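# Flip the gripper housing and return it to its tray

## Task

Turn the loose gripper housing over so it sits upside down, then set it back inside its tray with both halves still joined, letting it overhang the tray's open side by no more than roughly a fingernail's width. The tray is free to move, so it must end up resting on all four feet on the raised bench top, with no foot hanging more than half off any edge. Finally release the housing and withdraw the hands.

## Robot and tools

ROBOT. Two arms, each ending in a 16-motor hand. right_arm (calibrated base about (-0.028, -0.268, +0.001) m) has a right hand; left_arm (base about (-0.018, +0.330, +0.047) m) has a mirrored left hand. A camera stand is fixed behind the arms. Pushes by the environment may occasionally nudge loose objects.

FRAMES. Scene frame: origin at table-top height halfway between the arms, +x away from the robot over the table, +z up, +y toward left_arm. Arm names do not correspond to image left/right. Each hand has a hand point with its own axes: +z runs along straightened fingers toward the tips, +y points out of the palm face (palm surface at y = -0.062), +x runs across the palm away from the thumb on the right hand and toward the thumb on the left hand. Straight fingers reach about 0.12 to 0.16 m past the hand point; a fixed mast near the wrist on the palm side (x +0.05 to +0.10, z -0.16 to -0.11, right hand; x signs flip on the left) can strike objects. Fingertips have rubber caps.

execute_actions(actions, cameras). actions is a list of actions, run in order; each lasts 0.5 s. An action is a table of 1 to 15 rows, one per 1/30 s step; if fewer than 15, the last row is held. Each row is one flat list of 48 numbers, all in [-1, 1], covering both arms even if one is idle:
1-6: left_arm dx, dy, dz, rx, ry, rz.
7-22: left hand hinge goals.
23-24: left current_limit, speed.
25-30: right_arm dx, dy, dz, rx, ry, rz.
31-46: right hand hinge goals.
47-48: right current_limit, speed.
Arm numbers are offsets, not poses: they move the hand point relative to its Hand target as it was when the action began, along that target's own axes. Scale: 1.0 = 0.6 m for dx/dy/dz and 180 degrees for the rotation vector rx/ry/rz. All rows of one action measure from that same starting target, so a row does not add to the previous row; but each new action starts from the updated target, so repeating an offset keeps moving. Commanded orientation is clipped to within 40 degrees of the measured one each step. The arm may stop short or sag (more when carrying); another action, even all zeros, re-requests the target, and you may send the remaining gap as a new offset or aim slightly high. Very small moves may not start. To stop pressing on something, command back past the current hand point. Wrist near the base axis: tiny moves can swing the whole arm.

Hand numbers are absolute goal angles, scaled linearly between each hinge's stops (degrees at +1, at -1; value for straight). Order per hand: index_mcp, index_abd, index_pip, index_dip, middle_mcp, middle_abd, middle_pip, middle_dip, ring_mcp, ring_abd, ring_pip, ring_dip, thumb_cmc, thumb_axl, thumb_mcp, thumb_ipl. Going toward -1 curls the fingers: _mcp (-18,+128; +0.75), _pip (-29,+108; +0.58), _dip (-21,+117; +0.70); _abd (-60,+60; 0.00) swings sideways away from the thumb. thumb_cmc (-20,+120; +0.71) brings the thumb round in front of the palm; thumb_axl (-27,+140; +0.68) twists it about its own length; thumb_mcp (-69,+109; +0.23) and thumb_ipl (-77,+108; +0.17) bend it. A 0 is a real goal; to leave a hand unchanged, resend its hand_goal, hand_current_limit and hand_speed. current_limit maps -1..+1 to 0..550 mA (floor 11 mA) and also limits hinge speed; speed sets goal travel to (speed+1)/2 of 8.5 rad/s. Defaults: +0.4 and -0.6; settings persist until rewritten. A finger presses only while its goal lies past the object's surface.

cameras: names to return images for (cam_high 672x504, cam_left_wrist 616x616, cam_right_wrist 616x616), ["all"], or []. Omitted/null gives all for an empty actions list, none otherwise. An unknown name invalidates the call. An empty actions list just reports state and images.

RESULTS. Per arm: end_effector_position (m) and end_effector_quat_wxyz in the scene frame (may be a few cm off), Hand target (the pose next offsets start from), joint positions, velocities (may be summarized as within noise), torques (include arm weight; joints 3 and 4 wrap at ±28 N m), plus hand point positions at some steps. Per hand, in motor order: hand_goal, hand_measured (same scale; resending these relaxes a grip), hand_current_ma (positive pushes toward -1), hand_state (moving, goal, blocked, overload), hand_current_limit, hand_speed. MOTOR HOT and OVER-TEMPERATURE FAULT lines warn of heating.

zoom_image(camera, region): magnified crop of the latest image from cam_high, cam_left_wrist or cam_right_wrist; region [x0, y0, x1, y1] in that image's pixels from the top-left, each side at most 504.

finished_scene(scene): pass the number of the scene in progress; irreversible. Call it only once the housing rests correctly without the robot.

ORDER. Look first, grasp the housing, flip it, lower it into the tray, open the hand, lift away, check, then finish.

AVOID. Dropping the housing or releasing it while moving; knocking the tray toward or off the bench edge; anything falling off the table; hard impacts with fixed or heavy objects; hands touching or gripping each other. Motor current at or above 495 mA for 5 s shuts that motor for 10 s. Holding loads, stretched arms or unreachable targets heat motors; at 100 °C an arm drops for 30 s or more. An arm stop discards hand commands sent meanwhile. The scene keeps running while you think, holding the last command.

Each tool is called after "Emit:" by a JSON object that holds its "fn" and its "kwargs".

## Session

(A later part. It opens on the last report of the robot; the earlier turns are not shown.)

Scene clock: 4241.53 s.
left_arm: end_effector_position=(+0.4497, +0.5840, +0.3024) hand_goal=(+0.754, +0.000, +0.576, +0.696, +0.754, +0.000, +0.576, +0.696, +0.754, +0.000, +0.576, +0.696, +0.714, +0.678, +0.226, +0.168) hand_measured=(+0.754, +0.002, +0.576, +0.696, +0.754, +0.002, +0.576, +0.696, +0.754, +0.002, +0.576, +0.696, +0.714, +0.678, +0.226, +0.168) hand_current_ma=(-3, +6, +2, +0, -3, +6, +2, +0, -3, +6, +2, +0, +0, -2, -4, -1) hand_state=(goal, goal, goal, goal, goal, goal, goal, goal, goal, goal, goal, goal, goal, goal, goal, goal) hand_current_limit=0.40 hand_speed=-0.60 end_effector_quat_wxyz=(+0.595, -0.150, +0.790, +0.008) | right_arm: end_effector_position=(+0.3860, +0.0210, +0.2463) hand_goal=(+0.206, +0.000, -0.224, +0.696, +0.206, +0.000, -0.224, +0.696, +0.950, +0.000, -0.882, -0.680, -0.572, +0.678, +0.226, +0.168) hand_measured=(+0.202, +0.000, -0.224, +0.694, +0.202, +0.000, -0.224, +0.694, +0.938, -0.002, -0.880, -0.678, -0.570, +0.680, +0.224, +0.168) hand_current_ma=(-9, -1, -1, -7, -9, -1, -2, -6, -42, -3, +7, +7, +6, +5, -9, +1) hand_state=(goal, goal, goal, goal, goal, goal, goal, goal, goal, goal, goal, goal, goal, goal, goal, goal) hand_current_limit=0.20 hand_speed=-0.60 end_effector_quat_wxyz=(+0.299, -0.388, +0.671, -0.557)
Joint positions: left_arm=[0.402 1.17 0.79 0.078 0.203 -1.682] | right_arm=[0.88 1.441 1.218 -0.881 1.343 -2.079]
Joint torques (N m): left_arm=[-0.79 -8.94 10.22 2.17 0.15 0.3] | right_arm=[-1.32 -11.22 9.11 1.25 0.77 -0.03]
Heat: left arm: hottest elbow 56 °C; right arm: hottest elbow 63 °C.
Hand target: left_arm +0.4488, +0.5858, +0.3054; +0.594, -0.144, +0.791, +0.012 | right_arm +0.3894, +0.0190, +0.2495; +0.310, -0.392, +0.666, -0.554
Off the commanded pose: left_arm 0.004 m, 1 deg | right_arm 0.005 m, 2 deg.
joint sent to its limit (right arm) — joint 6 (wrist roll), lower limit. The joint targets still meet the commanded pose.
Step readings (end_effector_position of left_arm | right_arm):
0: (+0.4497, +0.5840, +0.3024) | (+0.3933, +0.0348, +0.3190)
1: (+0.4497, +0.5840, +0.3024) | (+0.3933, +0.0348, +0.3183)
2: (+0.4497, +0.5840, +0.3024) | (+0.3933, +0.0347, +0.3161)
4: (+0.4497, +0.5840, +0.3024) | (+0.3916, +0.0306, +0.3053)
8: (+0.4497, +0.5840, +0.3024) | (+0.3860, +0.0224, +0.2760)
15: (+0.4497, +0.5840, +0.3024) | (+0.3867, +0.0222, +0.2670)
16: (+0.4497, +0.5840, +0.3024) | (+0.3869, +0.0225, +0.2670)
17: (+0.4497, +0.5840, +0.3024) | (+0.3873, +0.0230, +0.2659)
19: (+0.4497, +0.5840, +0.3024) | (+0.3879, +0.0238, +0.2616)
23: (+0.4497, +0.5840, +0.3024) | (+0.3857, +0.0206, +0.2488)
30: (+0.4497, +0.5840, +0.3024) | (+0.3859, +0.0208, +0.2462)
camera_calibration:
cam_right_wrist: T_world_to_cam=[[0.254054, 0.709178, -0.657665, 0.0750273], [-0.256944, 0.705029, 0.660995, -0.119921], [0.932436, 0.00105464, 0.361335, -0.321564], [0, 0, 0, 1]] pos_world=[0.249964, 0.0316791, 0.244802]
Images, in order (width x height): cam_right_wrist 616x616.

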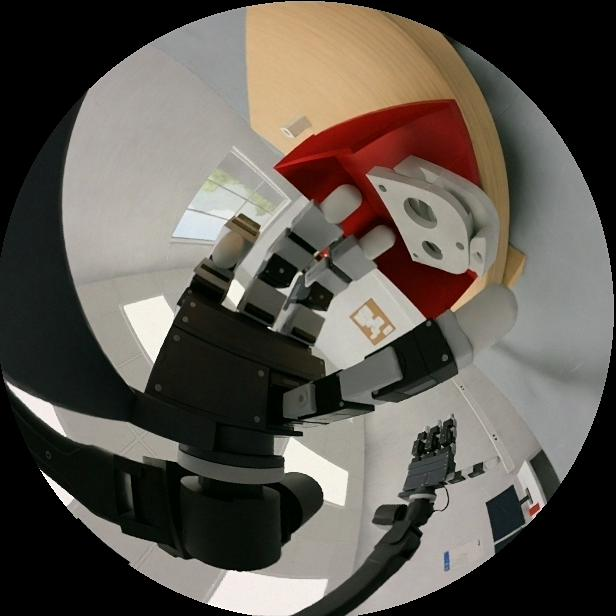

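Emit:
{"fn": "execute_actions", "kwargs": {"actions": [[[0,0,0,0,0,0,0.754,0,0.576,0.696,0.754,0,0.576,0.696,0.754,0,0.576,0.696,0.714,0.678,0.226,0.168,0.4,-0.6,0,0.0237,0.005,0,0,0,0.206,0,-0.225,0.696,0.206,0,-0.225,0.696,0.95,0,-0.883,-0.681,-0.572,0.678,0.226,0.168,0.2,-0.6]],[[0,0,0,0,0,0,0.754,0,0.576,0.696,0.754,0,0.576,0.696,0.754,0,0.576,0.696,0.714,0.678,0.226,0.168,0.4,-0.6,0,0,0,0,0,0,0.14,0,-0.225,0.696,0.09,0,-0.225,0.696,0.95,0,-0.883,-0.681,-0.572,0.678,0.11,0.168,0.1,-0.92]]], "cameras": ["cam_right_wrist"]}}

Emit:
{"fn": "zoom_image", "kwargs": {"camera": "cam_right_wrist", "region": [300, 120, 540, 320]}}

Scene clock: 4255.00 s.
left_arm: end_effector_position=(+0.4497, +0.5840, +0.3024) hand_goal=(+0.754, +0.000, +0.576, +0.696, +0.754, +0.000, +0.576, +0.696, +0.754, +0.000, +0.576, +0.696, +0.714, +0.678, +0.226, +0.168) hand_measured=(+0.754, +0.002, +0.576, +0.696, +0.754, +0.002, +0.576, +0.696, +0.754, +0.002, +0.576, +0.696, +0.714, +0.678, +0.226, +0.168) hand_current_ma=(-3, +6, +2, +0, -3, +6, +2, +0, -3, +6, +2, +0, +0, -2, -4, -1) hand_state=(goal, goal, goal, goal, goal, goal, goal, goal, goal, goal, goal, goal, goal, goal, goal, goal) hand_current_limit=0.40 hand_speed=-0.60 end_effector_quat_wxyz=(+0.595, -0.150, +0.790, +0.008) | right_arm: end_effector_position=(+0.3856, +0.0201, +0.2362) hand_goal=(+0.140, +0.000, -0.224, +0.696, +0.090, +0.000, -0.224, +0.696, +0.950, +0.000, -0.882, -0.680, -0.572, +0.678, +0.110, +0.168) hand_measured=(+0.138, +0.000, -0.224, +0.694, +0.088, +0.000, -0.224, +0.694, +0.938, -0.002, -0.880, -0.678, -0.570, +0.680, +0.114, +0.168) hand_current_ma=(-4, -1, -1, -7, -3, -1, -2, -6, -42, -3, +7, +7, +6, +5, +15, +1) hand_state=(goal, goal, goal, goal, goal, goal, goal, goal, goal, goal, goal, goal, goal, goal, goal, goal) hand_current_limit=0.10 hand_speed=-0.92 end_effector_quat_wxyz=(+0.302, -0.385, +0.673, -0.555)
Joint positions: left_arm=[0.402 1.17 0.79 0.078 0.203 -1.682] | right_arm=[0.879 1.441 1.189 -0.842 1.343 -2.079]
Joint torques (N m): left_arm=[-0.21 -9.35 10.36 1.92 0.17 0.27] | right_arm=[-1.49 -10.29 8.87 1.33 0.74 -0.03]
Heat: left arm: hottest elbow 56 °C; right arm: hottest elbow 62 °C.
Hand target: left_arm +0.4488, +0.5858, +0.3054; +0.594, -0.144, +0.791, +0.012 | right_arm +0.3894, +0.0187, +0.2349; +0.310, -0.392, +0.666, -0.554
Off the commanded pose: left_arm 0.004 m, 1 deg | right_arm 0.004 m, 2 deg.
joint sent to its limit (right arm) — joint 6 (wrist roll), lower limit. The joint targets still meet the commanded pose.
Step readings (end_effector_position of left_arm | right_arm):
0: (+0.4497, +0.5840, +0.3024) | (+0.3860, +0.0210, +0.2463)
1: (+0.4497, +0.5840, +0.3024) | (+0.3861, +0.0210, +0.2461)
2: (+0.4497, +0.5840, +0.3024) | (+0.3862, +0.0212, +0.2457)
4: (+0.4497, +0.5840, +0.3024) | (+0.3866, +0.0217, +0.2436)
8: (+0.4497, +0.5840, +0.3024) | (+0.3855, +0.0200, +0.2375)
15: (+0.4497, +0.5840, +0.3024) | (+0.3856, +0.0201, +0.2361)
16: (+0.4497, +0.5840, +0.3024) | (+0.3856, +0.0201, +0.2361)
17: (+0.4497, +0.5840, +0.3024) | (+0.3856, +0.0201, +0.2361)
19: (+0.4497, +0.5840, +0.3024) | (+0.3856, +0.0201, +0.2362)
23: (+0.4497, +0.5840, +0.3024) | (+0.3856, +0.0201, +0.2362)
30: (+0.4497, +0.5840, +0.3024) | (+0.3856, +0.0201, +0.2362)
camera_calibration:
cam_right_wrist: T_world_to_cam=[[0.258182, 0.71403, -0.650772, 0.0657328], [-0.260564, 0.700112, 0.664792, -0.112232], [0.930295, -0.00206988, 0.366807, -0.317943], [0, 0, 0, 1]] pos_world=[0.249566, 0.0309819, 0.234012]
Images, in order (width x height): cam_right_wrist 616x616.

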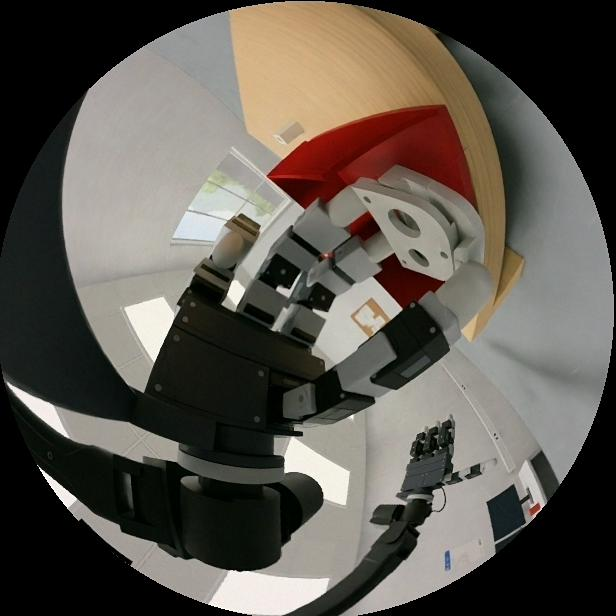

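Scaled by 2.100 from the camera's 616x616 image, which has a finer 880x880 frame.

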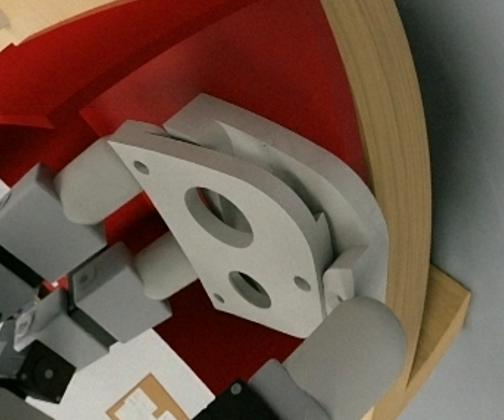

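Emit:
{"fn": "execute_actions", "kwargs": {"actions": [[[0,0,0,0,0,0,0.754,0,0.576,0.696,0.754,0,0.576,0.696,0.754,0,0.576,0.696,0.714,0.678,0.226,0.168,0.4,-0.6,0,0,0,0,0,0,0.11,0,-0.225,0.696,0.06,0,-0.225,0.696,0.95,0,-0.883,-0.681,-0.572,0.678,0.06,0.168,0.1,-0.95]],[[0,0,0,0,0,0,0.754,0,0.576,0.696,0.754,0,0.576,0.696,0.754,0,0.576,0.696,0.714,0.678,0.226,0.168,0.4,-0.6,0,0,0,0,0,0,0.09,0,-0.225,0.696,0.04,0,-0.225,0.696,0.95,0,-0.883,-0.681,-0.572,0.678,0.03,0.168,0.1,-0.95]]], "cameras": ["cam_right_wrist"]}}

Emit:
{"fn": "zoom_image", "kwargs": {"camera": "cam_right_wrist", "region": [300, 120, 540, 320]}}

Scene clock: 4262.10 s.
left_arm: end_effector_position=(+0.4497, +0.5840, +0.3024) hand_goal=(+0.754, +0.000, +0.576, +0.696, +0.754, +0.000, +0.576, +0.696, +0.754, +0.000, +0.576, +0.696, +0.714, +0.678, +0.226, +0.168) hand_measured=(+0.754, +0.002, +0.576, +0.696, +0.754, +0.002, +0.576, +0.696, +0.754, +0.002, +0.576, +0.696, +0.714, +0.678, +0.226, +0.168) hand_current_ma=(-3, +6, +2, +0, -3, +6, +2, +0, -3, +6, +2, +0, +0, -2, -4, -1) hand_state=(goal, goal, goal, goal, goal, goal, goal, goal, goal, goal, goal, goal, goal, goal, goal, goal) hand_current_limit=0.40 hand_speed=-0.60 end_effector_quat_wxyz=(+0.595, -0.150, +0.790, +0.008) | right_arm: end_effector_position=(+0.3858, +0.0199, +0.2362) hand_goal=(+0.090, +0.000, -0.224, +0.696, +0.040, +0.000, -0.224, +0.696, +0.950, +0.000, -0.882, -0.680, -0.572, +0.678, +0.030, +0.168) hand_measured=(+0.122, +0.000, -0.216, +0.698, +0.070, +0.000, -0.216, +0.700, +0.938, -0.002, -0.880, -0.678, -0.570, +0.680, +0.098, +0.180) hand_current_ma=(+119, -1, +22, +7, +112, -1, +24, +7, -42, -3, +7, +7, +6, +5, +302, +49) hand_state=(blocked, goal, goal, goal, blocked, goal, goal, goal, goal, goal, goal, goal, goal, goal, blocked, goal) hand_current_limit=0.10 hand_speed=-0.95 end_effector_quat_wxyz=(+0.302, -0.384, +0.673, -0.556)
Joint positions: left_arm=[0.402 1.17 0.79 0.078 0.203 -1.682] | right_arm=[0.879 1.441 1.189 -0.842 1.343 -2.079]
Joint torques (N m): left_arm=[-1.14 -8.94 10.22 1.85 0.14 0.28] | right_arm=[-0.97 -10.64 8.92 1.36 0.72 -0.02]
Heat: left arm: hottest elbow 56 °C; right arm: hottest elbow 62 °C.
Hand target: left_arm +0.4488, +0.5858, +0.3054; +0.594, -0.144, +0.791, +0.012 | right_arm +0.3894, +0.0187, +0.2349; +0.310, -0.392, +0.666, -0.554
Off the commanded pose: left_arm 0.004 m, 1 deg | right_arm 0.004 m, 2 deg.
joint sent to its limit (right arm) — joint 6 (wrist roll), lower limit. The joint targets still meet the commanded pose.
Step readings (end_effector_position of left_arm | right_arm):
0: (+0.4497, +0.5840, +0.3024) | (+0.3856, +0.0201, +0.2362)
1: (+0.4497, +0.5840, +0.3024) | (+0.3856, +0.0201, +0.2362)
2: (+0.4497, +0.5840, +0.3024) | (+0.3856, +0.0201, +0.2362)
4: (+0.4497, +0.5840, +0.3024) | (+0.3856, +0.0201, +0.2362)
8: (+0.4497, +0.5840, +0.3024) | (+0.3857, +0.0200, +0.2362)
15: (+0.4497, +0.5840, +0.3024) | (+0.3857, +0.0200, +0.2362)
16: (+0.4497, +0.5840, +0.3024) | (+0.3857, +0.0200, +0.2362)
17: (+0.4497, +0.5840, +0.3024) | (+0.3857, +0.0200, +0.2362)
19: (+0.4497, +0.5840, +0.3024) | (+0.3857, +0.0200, +0.2362)
23: (+0.4497, +0.5840, +0.3024) | (+0.3858, +0.0199, +0.2362)
30: (+0.4497, +0.5840, +0.3024) | (+0.3858, +0.0199, +0.2362)
camera_calibration:
cam_right_wrist: T_world_to_cam=[[0.258699, 0.713755, -0.650867, 0.0657516], [-0.26035, 0.700391, 0.664583, -0.112079], [0.930211, -0.00247412, 0.367017, -0.318053], [0, 0, 0, 1]] pos_world=[0.249667, 0.0307816, 0.234012]
Images, in order (width x height): cam_right_wrist 616x616.

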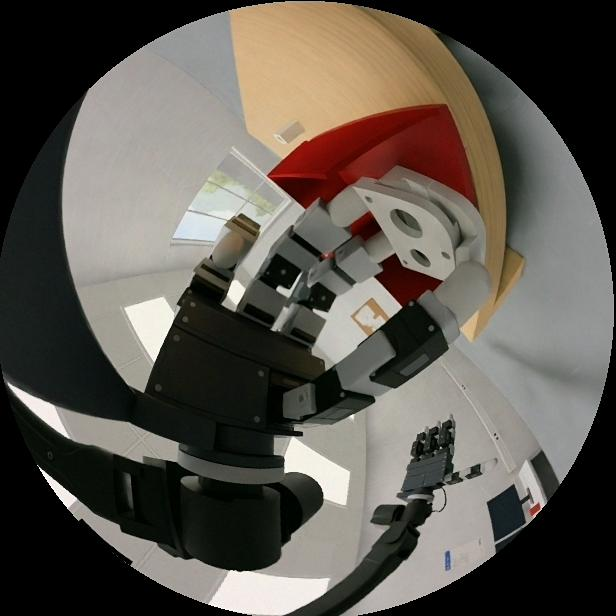

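Scaled by 2.100 from the camera's 616x616 image, which has a finer 880x880 frame.

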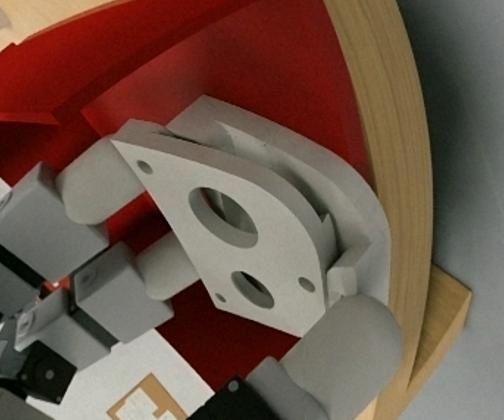

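Emit:
{"fn": "execute_actions", "kwargs": {"actions": [[[0,0,0,0,0,0,0.754,0,0.576,0.696,0.754,0,0.576,0.696,0.754,0,0.576,0.696,0.714,0.678,0.226,0.168,0.4,-0.6,0,0,0,0,0,0,0.16,0,-0.225,0.696,0.11,0,-0.225,0.696,0.95,0,-0.883,-0.681,-0.572,0.678,0.16,0.168,0.1,-0.9]],[[0,0,0,0,0,0,0.754,0,0.576,0.696,0.754,0,0.576,0.696,0.754,0,0.576,0.696,0.714,0.678,0.226,0.168,0.4,-0.6,0,-0.075,-0.0159,0,0,0,0.206,0,-0.225,0.696,0.206,0,-0.225,0.696,0.95,0,-0.883,-0.681,-0.572,0.678,0.226,0.168,0.2,-0.8]]], "cameras": ["cam_right_wrist"]}}

Emit:
{"fn": "zoom_image", "kwargs": {"camera": "cam_right_wrist", "region": [300, 120, 540, 320]}}

Scene clock: 4275.80 s.
left_arm: end_effector_position=(+0.4497, +0.5840, +0.3024) hand_goal=(+0.754, +0.000, +0.576, +0.696, +0.754, +0.000, +0.576, +0.696, +0.754, +0.000, +0.576, +0.696, +0.714, +0.678, +0.226, +0.168) hand_measured=(+0.754, +0.002, +0.576, +0.696, +0.754, +0.002, +0.576, +0.696, +0.754, +0.002, +0.576, +0.696, +0.714, +0.678, +0.226, +0.168) hand_current_ma=(-3, +6, +2, +0, -3, +6, +2, +0, -3, +6, +2, +0, +0, -2, -4, -1) hand_state=(goal, goal, goal, goal, goal, goal, goal, goal, goal, goal, goal, goal, goal, goal, goal, goal) hand_current_limit=0.40 hand_speed=-0.60 end_effector_quat_wxyz=(+0.595, -0.150, +0.790, +0.008) | right_arm: end_effector_position=(+0.3814, +0.0136, +0.2503) hand_goal=(+0.206, +0.000, -0.224, +0.696, +0.206, +0.000, -0.224, +0.696, +0.950, +0.000, -0.882, -0.680, -0.572, +0.678, +0.226, +0.168) hand_measured=(+0.194, +0.000, -0.220, +0.698, +0.194, +0.000, -0.220, +0.700, +0.938, -0.002, -0.880, -0.678, -0.570, +0.680, +0.222, +0.170) hand_current_ma=(-39, -1, +9, +7, -40, -1, +9, +7, -42, -3, +7, +7, +3, +5, -13, +5) hand_state=(goal, goal, goal, goal, goal, goal, goal, goal, goal, goal, goal, goal, goal, goal, goal, goal) hand_current_limit=0.20 hand_speed=-0.80 end_effector_quat_wxyz=(+0.283, -0.399, +0.666, -0.563)
Joint positions: left_arm=[0.402 1.17 0.79 0.078 0.203 -1.682] | right_arm=[0.878 1.436 1.23 -0.939 1.344 -2.08]
Joint torques (N m): left_arm=[-0.5 -9.11 10.35 1.95 0.14 0.26] | right_arm=[-1.08 -11.81 13.14 0.35 0.8 -0.02]
Heat: left arm: hottest elbow 56 °C; right arm: hottest elbow 61 °C.
Hand target: left_arm +0.4488, +0.5858, +0.3054; +0.594, -0.144, +0.791, +0.012 | right_arm +0.3893, +0.0199, +0.2809; +0.311, -0.392, +0.666, -0.554
Off the commanded pose: left_arm 0.004 m, 1 deg | right_arm 0.032 m, 3 deg.
joint sent to its limit (right arm) — joint 6 (wrist roll), lower limit. The joint targets still meet the commanded pose.
Step readings (end_effector_position of left_arm | right_arm):
0: (+0.4497, +0.5840, +0.3024) | (+0.3858, +0.0199, +0.2362)
1: (+0.4497, +0.5840, +0.3024) | (+0.3858, +0.0199, +0.2362)
2: (+0.4497, +0.5840, +0.3024) | (+0.3858, +0.0199, +0.2362)
4: (+0.4497, +0.5840, +0.3024) | (+0.3858, +0.0200, +0.2362)
8: (+0.4497, +0.5840, +0.3024) | (+0.3859, +0.0201, +0.2363)
15: (+0.4497, +0.5840, +0.3024) | (+0.3861, +0.0198, +0.2363)
16: (+0.4497, +0.5840, +0.3024) | (+0.3861, +0.0198, +0.2363)
17: (+0.4497, +0.5840, +0.3024) | (+0.3855, +0.0190, +0.2359)
19: (+0.4497, +0.5840, +0.3024) | (+0.3828, +0.0156, +0.2350)
23: (+0.4497, +0.5840, +0.3024) | (+0.3802, +0.0122, +0.2390)
30: (+0.4497, +0.5840, +0.3024) | (+0.3816, +0.0139, +0.2498)
camera_calibration:
cam_right_wrist: T_world_to_cam=[[0.238421, 0.686129, -0.687301, 0.0978188], [-0.239399, 0.727394, 0.643107, -0.121166], [0.941193, 0.0112087, 0.337685, -0.316284], [0, 0, 0, 1]] pos_world=[0.245355, 0.0245642, 0.251958]
Images, in order (width x height): cam_right_wrist 616x616.

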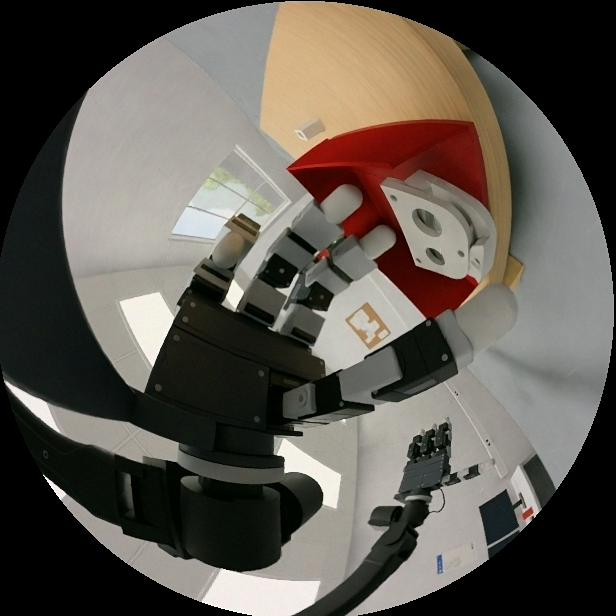

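Scaled by 2.100 from the camera's 616x616 image, which has a finer 880x880 frame.

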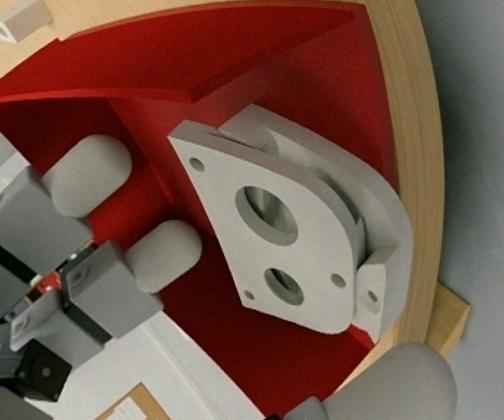

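Emit:
{"fn": "execute_actions", "kwargs": {"actions": [[[0,0,0,0,0,0,0.754,0,0.576,0.696,0.754,0,0.576,0.696,0.754,0,0.576,0.696,0.714,0.678,0.226,0.168,0.4,-0.6,-0.001,0.064,0.0164,0,0,0,0.206,0,-0.225,0.696,0.206,0,-0.225,0.696,0.95,0,-0.883,-0.681,-0.572,0.678,0.226,0.168,0.2,-0.6]]], "cameras": ["cam_right_wrist"]}}

Emit:
{"fn": "zoom_image", "kwargs": {"camera": "cam_right_wrist", "region": [300, 120, 540, 320]}}

Scene clock: 4282.27 s.
left_arm: end_effector_position=(+0.4497, +0.5840, +0.3024) hand_goal=(+0.754, +0.000, +0.576, +0.696, +0.754, +0.000, +0.576, +0.696, +0.754, +0.000, +0.576, +0.696, +0.714, +0.678, +0.226, +0.168) hand_measured=(+0.754, +0.002, +0.576, +0.696, +0.754, +0.002, +0.576, +0.696, +0.754, +0.002, +0.576, +0.696, +0.714, +0.678, +0.226, +0.168) hand_current_ma=(-3, +6, +2, +0, -3, +6, +2, +0, -3, +6, +2, +0, +0, -2, -4, -1) hand_state=(goal, goal, goal, goal, goal, goal, goal, goal, goal, goal, goal, goal, goal, goal, goal, goal) hand_current_limit=0.40 hand_speed=-0.60 end_effector_quat_wxyz=(+0.595, -0.150, +0.790, +0.008) | right_arm: end_effector_position=(+0.3869, +0.0194, +0.2448) hand_goal=(+0.206, +0.000, -0.224, +0.696, +0.206, +0.000, -0.224, +0.696, +0.950, +0.000, -0.882, -0.680, -0.572, +0.678, +0.226, +0.168) hand_measured=(+0.194, +0.000, -0.220, +0.698, +0.194, +0.000, -0.220, +0.700, +0.938, -0.002, -0.880, -0.678, -0.570, +0.680, +0.222, +0.170) hand_current_ma=(-38, -1, +9, +7, -38, -1, +9, +7, -42, -3, +7, +7, +3, +5, -13, +5) hand_state=(goal, goal, goal, goal, goal, goal, goal, goal, goal, goal, goal, goal, goal, goal, goal, goal) hand_current_limit=0.20 hand_speed=-0.60 end_effector_quat_wxyz=(+0.302, -0.383, +0.673, -0.556)
Joint positions: left_arm=[0.402 1.17 0.79 0.078 0.203 -1.682] | right_arm=[0.876 1.436 1.206 -0.86 1.343 -2.081]
Joint torques (N m): left_arm=[-1.2 -9.17 10.29 1.94 0.14 0.23] | right_arm=[-1.32 -9.76 8.99 1.33 0.71 -0.01]
Heat: left arm: hottest elbow 56 °C; right arm: hottest elbow 61 °C.
Hand target: left_arm +0.4488, +0.5858, +0.3054; +0.594, -0.144, +0.791, +0.012 | right_arm +0.3911, +0.0186, +0.2413; +0.311, -0.392, +0.666, -0.554
Off the commanded pose: left_arm 0.004 m, 1 deg | right_arm 0.006 m, 2 deg.
joint sent to its limit (right arm) — joint 6 (wrist roll), lower limit. The joint targets still meet the commanded pose.
Step readings (end_effector_position of left_arm | right_arm):
0: (+0.4497, +0.5840, +0.3024) | (+0.3813, +0.0136, +0.2503)
1: (+0.4497, +0.5840, +0.3024) | (+0.3813, +0.0136, +0.2503)
2: (+0.4497, +0.5840, +0.3024) | (+0.3817, +0.0140, +0.2505)
4: (+0.4497, +0.5840, +0.3024) | (+0.3842, +0.0170, +0.2517)
8: (+0.4497, +0.5840, +0.3024) | (+0.3876, +0.0204, +0.2505)
15: (+0.4497, +0.5840, +0.3024) | (+0.3866, +0.0190, +0.2446)
camera_calibration:
cam_right_wrist: T_world_to_cam=[[0.261764, 0.714605, -0.648706, 0.0697338], [-0.260025, 0.699506, 0.665641, -0.117521], [0.929444, -0.00556084, 0.368921, -0.322432], [0, 0, 0, 1]] pos_world=[0.25087, 0.0305813, 0.242415]
Images, in order (width x height): cam_right_wrist 616x616.

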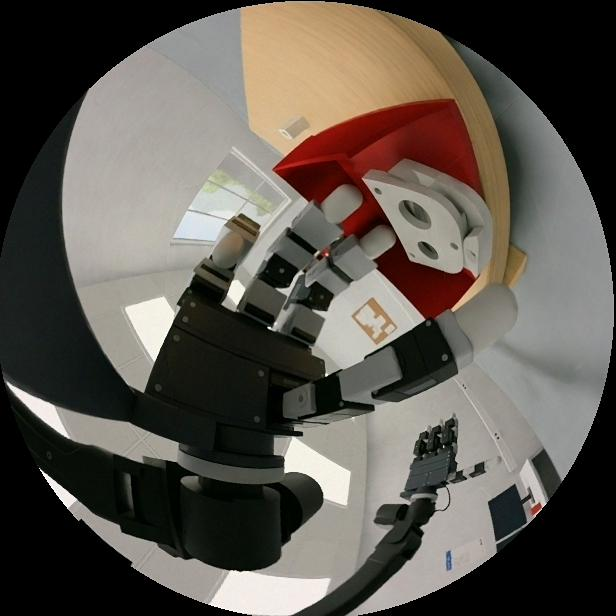

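Scaled by 2.100 from the camera's 616x616 image, which has a finer 880x880 frame.

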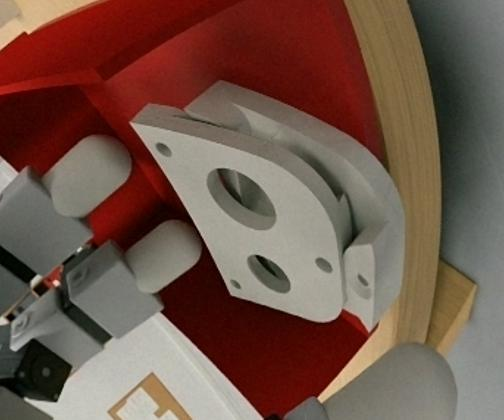

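Emit:
{"fn": "execute_actions", "kwargs": {"actions": [[[0,0,0,0,0,0,0.754,0,0.576,0.696,0.754,0,0.576,0.696,0.754,0,0.576,0.696,0.714,0.678,0.226,0.168,0.4,-0.6,0,0.0098,0.0021,0,0,0,0.15,0,-0.225,0.696,0.1,0,-0.225,0.696,0.95,0,-0.883,-0.681,-0.572,0.678,0.13,0.168,0.1,-0.9]]], "cameras": ["cam_right_wrist"]}}

Emit:
{"fn": "zoom_image", "kwargs": {"camera": "cam_right_wrist", "region": [300, 120, 540, 320]}}

Scene clock: 4285.93 s.
left_arm: end_effector_position=(+0.4497, +0.5840, +0.3024) hand_goal=(+0.754, +0.000, +0.576, +0.696, +0.754, +0.000, +0.576, +0.696, +0.754, +0.000, +0.576, +0.696, +0.714, +0.678, +0.226, +0.168) hand_measured=(+0.754, +0.002, +0.576, +0.696, +0.754, +0.002, +0.576, +0.696, +0.754, +0.002, +0.576, +0.696, +0.714, +0.678, +0.226, +0.168) hand_current_ma=(-3, +6, +2, +0, -3, +6, +2, +0, -3, +6, +2, +0, +0, -2, -4, -1) hand_state=(goal, goal, goal, goal, goal, goal, goal, goal, goal, goal, goal, goal, goal, goal, goal, goal) hand_current_limit=0.40 hand_speed=-0.60 end_effector_quat_wxyz=(+0.595, -0.150, +0.790, +0.008) | right_arm: end_effector_position=(+0.3869, +0.0190, +0.2407) hand_goal=(+0.150, +0.000, -0.224, +0.696, +0.100, +0.000, -0.224, +0.696, +0.950, +0.000, -0.882, -0.680, -0.572, +0.678, +0.130, +0.168) hand_measured=(+0.148, +0.000, -0.220, +0.698, +0.098, +0.000, -0.220, +0.700, +0.938, -0.002, -0.880, -0.678, -0.570, +0.680, +0.132, +0.170) hand_current_ma=(-5, -1, +9, +7, -3, -1, +9, +7, -42, -3, +7, +7, +3, +5, +5, +5) hand_state=(goal, goal, goal, goal, goal, goal, goal, goal, goal, goal, goal, goal, goal, goal, goal, goal) hand_current_limit=0.10 hand_speed=-0.90 end_effector_quat_wxyz=(+0.304, -0.381, +0.674, -0.555)
Joint positions: left_arm=[0.402 1.17 0.79 0.078 0.203 -1.682] | right_arm=[0.876 1.436 1.194 -0.844 1.343 -2.081]
Joint torques (N m): left_arm=[-1.08 -9.29 10.24 2.02 0.14 0.24] | right_arm=[-1.32 -9.76 8.87 1.35 0.71 0.01]
Heat: left arm: hottest elbow 56 °C; right arm: hottest elbow 61 °C.
Hand target: left_arm +0.4488, +0.5858, +0.3054; +0.594, -0.144, +0.791, +0.012 | right_arm +0.3911, +0.0183, +0.2352; +0.310, -0.392, +0.666, -0.554
Off the commanded pose: left_arm 0.004 m, 1 deg | right_arm 0.007 m, 2 deg.
joint sent to its limit (right arm) — joint 6 (wrist roll), lower limit. The joint targets still meet the commanded pose.
Step readings (end_effector_position of left_arm | right_arm):
0: (+0.4497, +0.5840, +0.3024) | (+0.3869, +0.0194, +0.2448)
1: (+0.4497, +0.5840, +0.3024) | (+0.3869, +0.0194, +0.2448)
2: (+0.4497, +0.5840, +0.3024) | (+0.3870, +0.0194, +0.2446)
4: (+0.4497, +0.5840, +0.3024) | (+0.3874, +0.0196, +0.2440)
8: (+0.4497, +0.5840, +0.3024) | (+0.3869, +0.0190, +0.2413)
15: (+0.4497, +0.5840, +0.3024) | (+0.3868, +0.0189, +0.2407)
camera_calibration:
cam_right_wrist: T_world_to_cam=[[0.263664, 0.716705, -0.645612, 0.0657545], [-0.261495, 0.69734, 0.667336, -0.114288], [0.928494, -0.00712777, 0.371278, -0.321051], [0, 0, 0, 1]] pos_world=[0.250871, 0.0302824, 0.23792]
Images, in order (width x height): cam_right_wrist 616x616.

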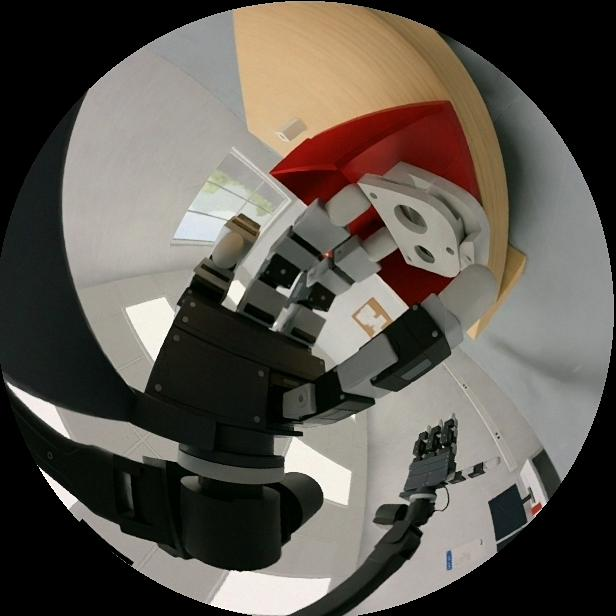

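Scaled by 2.100 from the camera's 616x616 image, which has a finer 880x880 frame.

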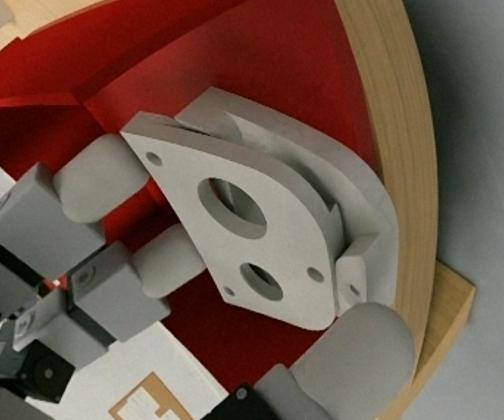

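Emit:
{"fn": "execute_actions", "kwargs": {"actions": [[[0,0,0,0,0,0,0.754,0,0.576,0.696,0.754,0,0.576,0.696,0.754,0,0.576,0.696,0.714,0.678,0.226,0.168,0.4,-0.6,0,0,0,0,0,0,0.11,0,-0.225,0.696,0.06,0,-0.225,0.696,0.95,0,-0.883,-0.681,-0.572,0.678,0.06,0.168,0.1,-0.93]],[[0,0,0,0,0,0,0.754,0,0.576,0.696,0.754,0,0.576,0.696,0.754,0,0.576,0.696,0.714,0.678,0.226,0.168,0.4,-0.6,0,0,0,0,0,0,0.09,0,-0.225,0.696,0.04,0,-0.225,0.696,0.95,0,-0.883,-0.681,-0.572,0.678,0.03,0.168,0.1,-0.95]]], "cameras": ["cam_right_wrist"]}}

Emit:
{"fn": "zoom_image", "kwargs": {"camera": "cam_right_wrist", "region": [300, 120, 540, 320]}}

Scene clock: 4293.10 s.
left_arm: end_effector_position=(+0.4497, +0.5840, +0.3024) hand_goal=(+0.754, +0.000, +0.576, +0.696, +0.754, +0.000, +0.576, +0.696, +0.754, +0.000, +0.576, +0.696, +0.714, +0.678, +0.226, +0.168) hand_measured=(+0.754, +0.002, +0.576, +0.696, +0.754, +0.002, +0.576, +0.696, +0.754, +0.002, +0.576, +0.696, +0.714, +0.678, +0.226, +0.168) hand_current_ma=(-3, +6, +2, +0, -3, +6, +2, +0, -3, +6, +2, +0, +0, -2, -4, -1) hand_state=(goal, goal, goal, goal, goal, goal, goal, goal, goal, goal, goal, goal, goal, goal, goal, goal) hand_current_limit=0.40 hand_speed=-0.60 end_effector_quat_wxyz=(+0.595, -0.150, +0.790, +0.008) | right_arm: end_effector_position=(+0.3870, +0.0188, +0.2407) hand_goal=(+0.090, +0.000, -0.224, +0.696, +0.040, +0.000, -0.224, +0.696, +0.950, +0.000, -0.882, -0.680, -0.572, +0.678, +0.030, +0.168) hand_measured=(+0.096, +0.000, -0.220, +0.698, +0.044, +0.000, -0.220, +0.700, +0.938, -0.002, -0.880, -0.678, -0.570, +0.680, +0.050, +0.170) hand_current_ma=(+18, -1, +9, +7, +13, -1, +9, +7, -42, -3, +7, +7, +3, +5, +88, +8) hand_state=(goal, goal, goal, goal, goal, goal, goal, goal, goal, goal, goal, goal, goal, goal, blocked, goal) hand_current_limit=0.10 hand_speed=-0.95 end_effector_quat_wxyz=(+0.304, -0.381, +0.674, -0.555)
Joint positions: left_arm=[0.402 1.17 0.79 0.078 0.203 -1.682] | right_arm=[0.876 1.436 1.194 -0.844 1.343 -2.081]
Joint torques (N m): left_arm=[-1.08 -9.23 10.14 1.91 0.16 0.25] | right_arm=[-1.2 -9.76 8.95 1.32 0.68 0]
Heat: left arm: hottest elbow 56 °C; right arm: hottest elbow 61 °C.
Hand target: left_arm +0.4488, +0.5858, +0.3054; +0.594, -0.144, +0.791, +0.012 | right_arm +0.3912, +0.0182, +0.2352; +0.310, -0.392, +0.666, -0.554
Off the commanded pose: left_arm 0.004 m, 1 deg | right_arm 0.007 m, 2 deg.
joint sent to its limit (right arm) — joint 6 (wrist roll), lower limit. The joint targets still meet the commanded pose.
Step readings (end_effector_position of left_arm | right_arm):
0: (+0.4497, +0.5840, +0.3024) | (+0.3869, +0.0190, +0.2407)
1: (+0.4497, +0.5840, +0.3024) | (+0.3869, +0.0190, +0.2407)
2: (+0.4497, +0.5840, +0.3024) | (+0.3869, +0.0190, +0.2407)
4: (+0.4497, +0.5840, +0.3024) | (+0.3869, +0.0190, +0.2407)
8: (+0.4497, +0.5840, +0.3024) | (+0.3869, +0.0190, +0.2407)
15: (+0.4497, +0.5840, +0.3024) | (+0.3869, +0.0190, +0.2407)
16: (+0.4497, +0.5840, +0.3024) | (+0.3869, +0.0190, +0.2407)
17: (+0.4497, +0.5840, +0.3024) | (+0.3869, +0.0190, +0.2407)
19: (+0.4497, +0.5840, +0.3024) | (+0.3869, +0.0190, +0.2407)
23: (+0.4497, +0.5840, +0.3024) | (+0.3869, +0.0190, +0.2407)
30: (+0.4497, +0.5840, +0.3024) | (+0.3870, +0.0188, +0.2407)
camera_calibration:
cam_right_wrist: T_world_to_cam=[[0.26397, 0.716601, -0.645603, 0.065724], [-0.261197, 0.697443, 0.667345, -0.114272], [0.928491, -0.00752939, 0.371278, -0.321132], [0, 0, 0, 1]] pos_world=[0.250972, 0.0301822, 0.23792]
Images, in order (width x height): cam_right_wrist 616x616.

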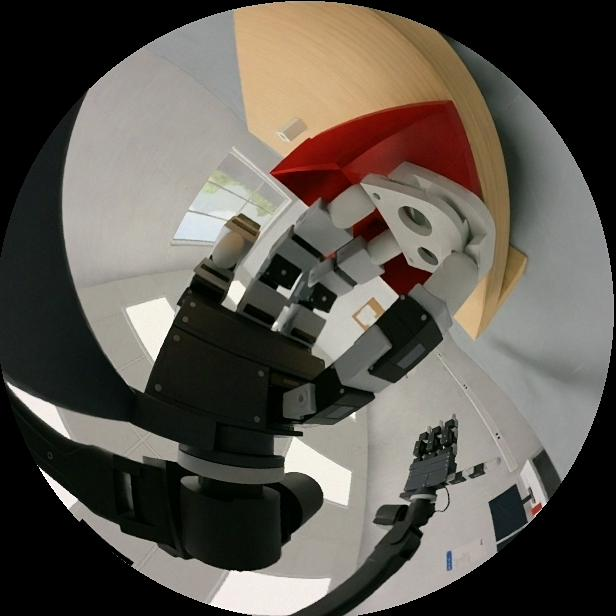

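Scaled by 2.100 from the camera's 616x616 image, which has a finer 880x880 frame.

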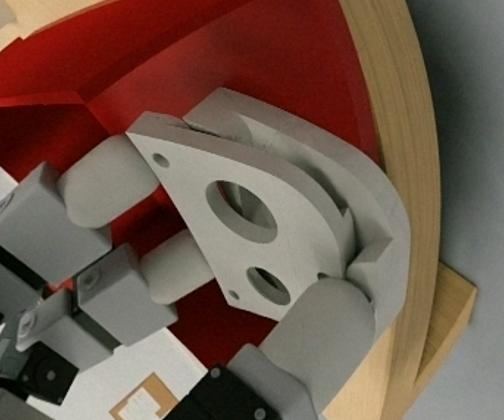

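Emit:
{"fn": "execute_actions", "kwargs": {"actions": [[[0,0,0,0,0,0,0.754,0,0.576,0.696,0.754,0,0.576,0.696,0.754,0,0.576,0.696,0.714,0.678,0.226,0.168,0.4,-0.6,0,0,0,0,0,0,0.05,0,-0.225,0.696,0.0,0,-0.225,0.696,0.95,0,-0.883,-0.681,-0.572,0.678,0.0,0.168,0.1,-0.94]],[[0,0,0,0,0,0,0.754,0,0.576,0.696,0.754,0,0.576,0.696,0.754,0,0.576,0.696,0.714,0.678,0.226,0.168,0.4,-0.6,0,0,0,0,0,0,0.03,0,-0.225,0.696,-0.02,0,-0.225,0.696,0.95,0,-0.883,-0.681,-0.572,0.678,-0.03,0.168,0.1,-0.95]]], "cameras": ["cam_right_wrist"]}}

Emit:
{"fn": "zoom_image", "kwargs": {"camera": "cam_right_wrist", "region": [300, 120, 540, 320]}}

Scene clock: 4300.27 s.
left_arm: end_effector_position=(+0.4497, +0.5840, +0.3024) hand_goal=(+0.754, +0.000, +0.576, +0.696, +0.754, +0.000, +0.576, +0.696, +0.754, +0.000, +0.576, +0.696, +0.714, +0.678, +0.226, +0.168) hand_measured=(+0.754, +0.002, +0.576, +0.696, +0.754, +0.002, +0.576, +0.696, +0.754, +0.002, +0.576, +0.696, +0.714, +0.678, +0.226, +0.168) hand_current_ma=(-3, +6, +2, +0, -3, +6, +2, +0, -3, +6, +2, +0, +0, -2, -4, -1) hand_state=(goal, goal, goal, goal, goal, goal, goal, goal, goal, goal, goal, goal, goal, goal, goal, goal) hand_current_limit=0.40 hand_speed=-0.60 end_effector_quat_wxyz=(+0.595, -0.150, +0.790, +0.008) | right_arm: end_effector_position=(+0.3881, +0.0176, +0.2412) hand_goal=(+0.030, +0.000, -0.224, +0.696, -0.020, +0.000, -0.224, +0.696, +0.950, +0.000, -0.882, -0.680, -0.572, +0.678, -0.030, +0.168) hand_measured=(+0.068, -0.002, -0.212, +0.702, +0.012, +0.000, -0.216, +0.700, +0.938, -0.002, -0.880, -0.678, -0.572, +0.680, +0.018, +0.178) hand_current_ma=(+143, -5, +33, +13, +118, -1, +22, +7, -42, -3, +7, +7, +2, +5, +242, +38) hand_state=(blocked, goal, goal, goal, blocked, goal, goal, goal, goal, goal, goal, goal, goal, goal, blocked, goal) hand_current_limit=0.10 hand_speed=-0.95 end_effector_quat_wxyz=(+0.304, -0.379, +0.674, -0.556)
Joint positions: left_arm=[0.402 1.17 0.79 0.078 0.203 -1.682] | right_arm=[0.873 1.436 1.194 -0.842 1.346 -2.081]
Joint torques (N m): left_arm=[-1.14 -9 10.21 1.95 0.17 0.23] | right_arm=[-0.97 -9.82 8.84 1.25 0.62 0]
Heat: left arm: hottest elbow 56 °C; right arm: hottest elbow 61 °C.
Hand target: left_arm +0.4488, +0.5858, +0.3054; +0.594, -0.144, +0.791, +0.012 | right_arm +0.3911, +0.0183, +0.2352; +0.310, -0.392, +0.666, -0.554
Off the commanded pose: left_arm 0.004 m, 1 deg | right_arm 0.007 m, 2 deg.
joint sent to its limit (right arm) — joint 6 (wrist roll), lower limit. The joint targets still meet the commanded pose.
Step readings (end_effector_position of left_arm | right_arm):
0: (+0.4497, +0.5840, +0.3024) | (+0.3870, +0.0188, +0.2407)
1: (+0.4497, +0.5840, +0.3024) | (+0.3870, +0.0188, +0.2407)
2: (+0.4497, +0.5840, +0.3024) | (+0.3870, +0.0188, +0.2407)
4: (+0.4497, +0.5840, +0.3024) | (+0.3870, +0.0189, +0.2407)
8: (+0.4497, +0.5840, +0.3024) | (+0.3877, +0.0182, +0.2410)
15: (+0.4497, +0.5840, +0.3024) | (+0.3879, +0.0180, +0.2410)
16: (+0.4497, +0.5840, +0.3024) | (+0.3879, +0.0180, +0.2410)
17: (+0.4497, +0.5840, +0.3024) | (+0.3879, +0.0180, +0.2410)
19: (+0.4497, +0.5840, +0.3024) | (+0.3880, +0.0178, +0.2412)
23: (+0.4497, +0.5840, +0.3024) | (+0.3881, +0.0176, +0.2412)
30: (+0.4497, +0.5840, +0.3024) | (+0.3881, +0.0176, +0.2412)
camera_calibration:
cam_right_wrist: T_world_to_cam=[[0.268725, 0.715558, -0.644797, 0.0646141], [-0.260505, 0.698464, 0.666547, -0.11355], [0.927321, -0.0111455, 0.374101, -0.322564], [0, 0, 0, 1]] pos_world=[0.252177, 0.0294804, 0.238021]
Images, in order (width x height): cam_right_wrist 616x616.

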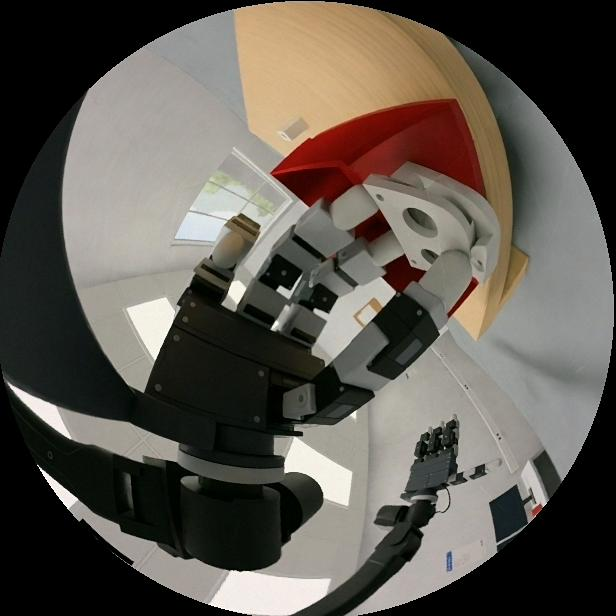

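Scaled by 2.100 from the camera's 616x616 image, which has a finer 880x880 frame.

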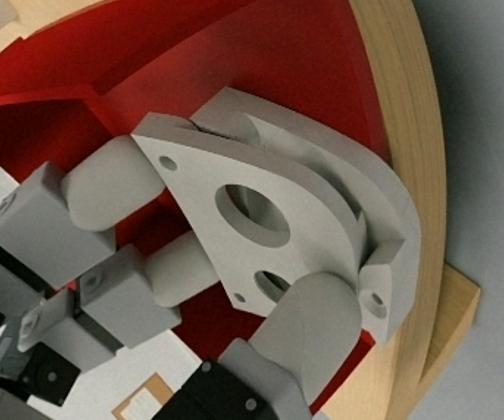

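Emit:
{"fn": "execute_actions", "kwargs": {"actions": [[[0,0,0,0,0,0,0.754,0,0.576,0.696,0.754,0,0.576,0.696,0.754,0,0.576,0.696,0.714,0.678,0.226,0.168,0.4,-0.6,0,-0.09,-0.0191,0,0,0,0.02,0,-0.225,0.696,-0.03,0,-0.225,0.696,0.95,0,-0.883,-0.681,-0.572,0.678,-0.04,0.168,0.1,-0.93]]], "cameras": ["cam_right_wrist"]}}

Emit:
{"fn": "zoom_image", "kwargs": {"camera": "cam_right_wrist", "region": [300, 120, 540, 320]}}

Scene clock: 4305.60 s.
left_arm: end_effector_position=(+0.4497, +0.5840, +0.3024) hand_goal=(+0.754, +0.000, +0.576, +0.696, +0.754, +0.000, +0.576, +0.696, +0.754, +0.000, +0.576, +0.696, +0.714, +0.678, +0.226, +0.168) hand_measured=(+0.754, +0.002, +0.576, +0.696, +0.754, +0.002, +0.576, +0.696, +0.754, +0.002, +0.576, +0.696, +0.714, +0.678, +0.226, +0.168) hand_current_ma=(-3, +6, +2, +0, -3, +6, +2, +0, -3, +6, +2, +0, +0, -2, -4, -1) hand_state=(goal, goal, goal, goal, goal, goal, goal, goal, goal, goal, goal, goal, goal, goal, goal, goal) hand_current_limit=0.40 hand_speed=-0.60 end_effector_quat_wxyz=(+0.595, -0.150, +0.790, +0.008) | right_arm: end_effector_position=(+0.3840, +0.0124, +0.2600) hand_goal=(+0.020, +0.000, -0.224, +0.696, -0.030, +0.000, -0.224, +0.696, +0.950, +0.000, -0.882, -0.680, -0.572, +0.678, -0.040, +0.168) hand_measured=(+0.020, -0.002, -0.220, +0.700, -0.030, +0.000, -0.220, +0.700, +0.938, -0.002, -0.880, -0.678, -0.570, +0.680, -0.036, +0.170) hand_current_ma=(-1, -5, +12, +9, +0, -1, +13, +8, -42, -3, +7, +7, +7, +5, +12, +7) hand_state=(goal, goal, goal, goal, goal, goal, goal, goal, goal, goal, goal, goal, goal, goal, goal, goal) hand_current_limit=0.10 hand_speed=-0.93 end_effector_quat_wxyz=(+0.281, -0.397, +0.666, -0.565)
Joint positions: left_arm=[0.402 1.17 0.79 0.078 0.203 -1.682] | right_arm=[0.873 1.436 1.255 -0.965 1.346 -2.081]
Joint torques (N m): left_arm=[-0.5 -8.82 10.26 1.89 0.14 0.23] | right_arm=[-0.91 -11.87 13.3 0.25 0.7 -0.02]
Heat: left arm: hottest elbow 56 °C; right arm: hottest elbow 61 °C.
Hand target: left_arm +0.4488, +0.5858, +0.3054; +0.594, -0.144, +0.791, +0.012 | right_arm +0.3910, +0.0197, +0.2904; +0.310, -0.392, +0.666, -0.554
Off the commanded pose: left_arm 0.004 m, 1 deg | right_arm 0.032 m, 4 deg.
joint sent to its limit (right arm) — joint 6 (wrist roll), lower limit. The joint targets still meet the commanded pose.
Step readings (end_effector_position of left_arm | right_arm):
0: (+0.4497, +0.5840, +0.3024) | (+0.3881, +0.0176, +0.2412)
1: (+0.4497, +0.5840, +0.3024) | (+0.3881, +0.0176, +0.2412)
2: (+0.4497, +0.5840, +0.3024) | (+0.3876, +0.0169, +0.2412)
4: (+0.4497, +0.5840, +0.3024) | (+0.3855, +0.0143, +0.2435)
8: (+0.4497, +0.5840, +0.3024) | (+0.3837, +0.0119, +0.2517)
15: (+0.4497, +0.5840, +0.3024) | (+0.3845, +0.0130, +0.2603)
camera_calibration:
cam_right_wrist: T_world_to_cam=[[0.243089, 0.682946, -0.688834, 0.10323], [-0.235348, 0.730442, 0.641144, -0.126971], [0.94102, 0.00626028, 0.338292, -0.322031], [0, 0, 0, 1]] pos_world=[0.248061, 0.0242602, 0.261456]
Images, in order (width x height): cam_right_wrist 616x616.

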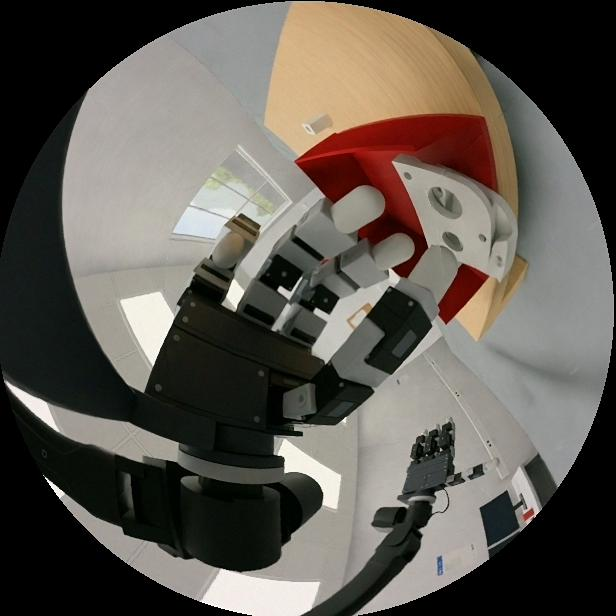

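Scaled by 2.100 from the camera's 616x616 image, which has a finer 880x880 frame.

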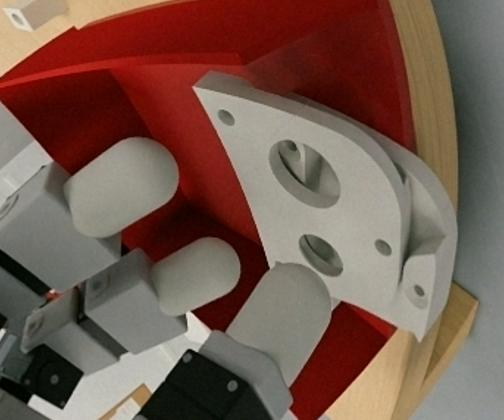

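Emit:
{"fn": "execute_actions", "kwargs": {"actions": [[[0,0,0,0,0,0,0.754,0,0.576,0.696,0.754,0,0.576,0.696,0.754,0,0.576,0.696,0.714,0.678,0.226,0.168,0.4,-0.6,0,0,0,0,0,0,0.15,0,-0.225,0.696,0.15,0,-0.225,0.696,0.95,0,-0.883,-0.681,-0.572,0.678,0.15,0.168,0.1,-0.85]],[[0,0,0,0,0,0,0.754,0,0.576,0.696,0.754,0,0.576,0.696,0.754,0,0.576,0.696,0.714,0.678,0.226,0.168,0.4,-0.6,0,-0.06,-0.012,0,0,0,0.206,0,-0.225,0.696,0.206,0,-0.225,0.696,0.95,0,-0.883,-0.681,-0.572,0.678,0.226,0.168,0.2,-0.6]],[[0,0,0,0,0,0,0.754,0,0.576,0.696,0.754,0,0.576,0.696,0.754,0,0.576,0.696,0.714,0.678,0.226,0.168,0.4,-0.6,0,0,0,-0.1437,0.0176,0.0218,0.206,0,-0.225,0.696,0.206,0,-0.225,0.696,0.95,0,-0.883,-0.681,-0.572,0.678,0.226,0.168,0.2,-0.6]],[[0,0,0,0,0,0,0.754,0,0.576,0.696,0.754,0,0.576,0.696,0.754,0,0.576,0.696,0.714,0.678,0.226,0.168,0.4,-0.6,0,0,0,-0.1437,0.0176,0.0218,0.48,0,-0.883,-0.681,0.48,0,-0.883,-0.681,0.48,0,-0.883,-0.681,-0.572,0.678,0.226,0.168,0.2,-0.6]],[[0,0,0,0,0,0,0.754,0,0.576,0.696,0.754,0,0.576,0.696,0.754,0,0.576,0.696,0.714,0.678,0.226,0.168,0.4,-0.6,0,0,0,-0.1437,0.0176,0.0218,0.48,0,-0.883,-0.681,0.48,0,-0.883,-0.681,0.48,0,-0.883,-0.681,0.714,0.678,0.226,0.168,0.2,-0.6]]], "cameras": ["cam_right_wrist"]}}

Emit:
{"fn": "zoom_image", "kwargs": {"camera": "cam_right_wrist", "region": [270, 130, 390, 230]}}

Scene clock: 4391.10 s.
left_arm: end_effector_position=(+0.4497, +0.5840, +0.3024) hand_goal=(+0.754, +0.000, +0.576, +0.696, +0.754, +0.000, +0.576, +0.696, +0.754, +0.000, +0.576, +0.696, +0.714, +0.678, +0.226, +0.168) hand_measured=(+0.754, +0.002, +0.576, +0.696, +0.754, +0.002, +0.576, +0.696, +0.754, +0.002, +0.576, +0.696, +0.714, +0.678, +0.226, +0.168) hand_current_ma=(-3, +6, +2, +0, -3, +6, +2, +0, -3, +6, +2, +0, +0, -2, -4, -1) hand_state=(goal, goal, goal, goal, goal, goal, goal, goal, goal, goal, goal, goal, goal, goal, goal, goal) hand_current_limit=0.40 hand_speed=-0.60 end_effector_quat_wxyz=(+0.595, -0.150, +0.790, +0.008) | right_arm: end_effector_position=(+0.3868, +0.0158, +0.3167) hand_goal=(+0.480, +0.000, -0.882, -0.680, +0.480, +0.000, -0.882, -0.680, +0.480, +0.000, -0.882, -0.680, +0.714, +0.678, +0.226, +0.168) hand_measured=(+0.482, -0.002, -0.876, -0.678, +0.482, +0.000, -0.876, -0.678, +0.482, -0.002, -0.880, -0.678, +0.712, +0.680, +0.222, +0.168) hand_current_ma=(+4, -4, +17, +7, +4, -1, +17, +6, +5, -3, +7, +7, -5, +5, -15, +1) hand_state=(goal, goal, goal, goal, goal, goal, goal, goal, goal, goal, goal, goal, goal, goal, goal, goal) hand_current_limit=0.20 hand_speed=-0.60 end_effector_quat_wxyz=(+0.028, -0.382, +0.924, -0.004)
Joint positions: left_arm=[0.402 1.17 0.79 0.078 0.203 -1.682] | right_arm=[0.397 1.63 1.787 -1.671 0.01 -1.927]
Joint torques (N m): left_arm=[-1.2 -9.41 10.26 2.06 0.14 0.28] | right_arm=[-0.62 -12.4 11.71 -0.17 -0.25 -0.02]
Heat: left arm: hottest elbow 56 °C; right arm: hottest elbow 71 °C.
Hand target: left_arm +0.4488, +0.5858, +0.3054; +0.594, -0.144, +0.791, +0.012 | right_arm +0.3913, +0.0206, +0.3272; -0.004, -0.391, +0.920, -0.012
Off the commanded pose: left_arm 0.004 m, 1 deg | right_arm 0.012 m, 4 deg.
joint sent to its limit (right arm) — joint 4 (wrist pitch), lower limit. The joint targets are off in orientation, not in position.
Step readings (end_effector_position of left_arm | right_arm):
0: (+0.4497, +0.5840, +0.3024) | (+0.3840, +0.0124, +0.2600)
1: (+0.4497, +0.5840, +0.3024) | (+0.3840, +0.0124, +0.2600)
2: (+0.4497, +0.5840, +0.3024) | (+0.3840, +0.0124, +0.2600)
4: (+0.4497, +0.5840, +0.3024) | (+0.3840, +0.0124, +0.2600)
8: (+0.4497, +0.5840, +0.3024) | (+0.3840, +0.0124, +0.2600)
15: (+0.4497, +0.5840, +0.3024) | (+0.3840, +0.0124, +0.2600)
16: (+0.4497, +0.5840, +0.3024) | (+0.3840, +0.0124, +0.2603)
17: (+0.4497, +0.5840, +0.3024) | (+0.3834, +0.0119, +0.2612)
19: (+0.4497, +0.5840, +0.3024) | (+0.3827, +0.0109, +0.2667)
23: (+0.4497, +0.5840, +0.3024) | (+0.3850, +0.0139, +0.2864)
30: (+0.4497, +0.5840, +0.3024) | (+0.3859, +0.0151, +0.3012)
31: (+0.4497, +0.5840, +0.3024) | (+0.3849, +0.0162, +0.2994)
32: (+0.4497, +0.5840, +0.3024) | (+0.3819, +0.0205, +0.2935)
34: (+0.4497, +0.5840, +0.3024) | (+0.3732, +0.0305, +0.2831)
38: (+0.4497, +0.5840, +0.3024) | (+0.3730, +0.0195, +0.2927)
45: (+0.4497, +0.5840, +0.3024) | (+0.3822, +0.0058, +0.3238)
46: (+0.4497, +0.5840, +0.3024) | (+0.3809, +0.0085, +0.3232)
47: (+0.4497, +0.5840, +0.3024) | (+0.3758, +0.0148, +0.3203)
49: (+0.4497, +0.5840, +0.3024) | (+0.3650, +0.0292, +0.3151)
53: (+0.4497, +0.5840, +0.3024) | (+0.3744, +0.0231, +0.3136)
60: (+0.4497, +0.5840, +0.3024) | (+0.3849, +0.0083, +0.3083)
61: (+0.4497, +0.5840, +0.3024) | (+0.3830, +0.0109, +0.3084)
62: (+0.4497, +0.5840, +0.3024) | (+0.3774, +0.0184, +0.3103)
64: (+0.4497, +0.5840, +0.3024) | (+0.3676, +0.0336, +0.3183)
68: (+0.4497, +0.5840, +0.3024) | (+0.3767, +0.0268, +0.3244)
75: (+0.4497, +0.5840, +0.3024) | (+0.3900, +0.0116, +0.3166)
camera_calibration:
cam_right_wrist: T_world_to_cam=[[0.0730875, 0.996511, 0.0403033, -0.0307189], [0.659755, -0.0786152, 0.747357, -0.532163], [0.747918, -0.0280322, -0.663199, 0.0485941], [0, 0, 0, 1]] pos_world=[0.316998, -0.00986213, 0.431182]
Images, in order (width x height): cam_right_wrist 616x616.

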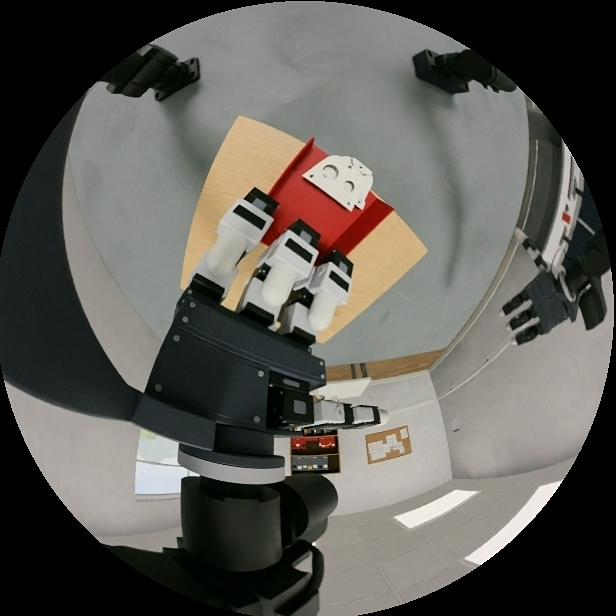

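Scaled by 4.200 from the camera's 616x616 image, which has a finer 880x880 frame.

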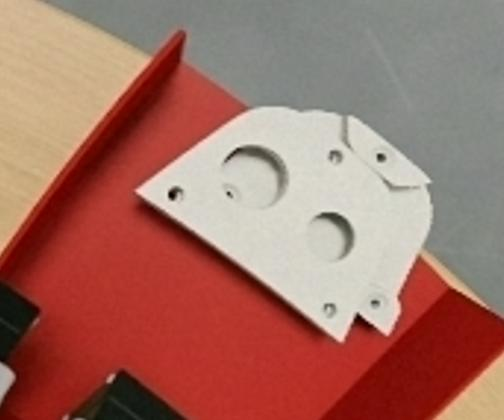

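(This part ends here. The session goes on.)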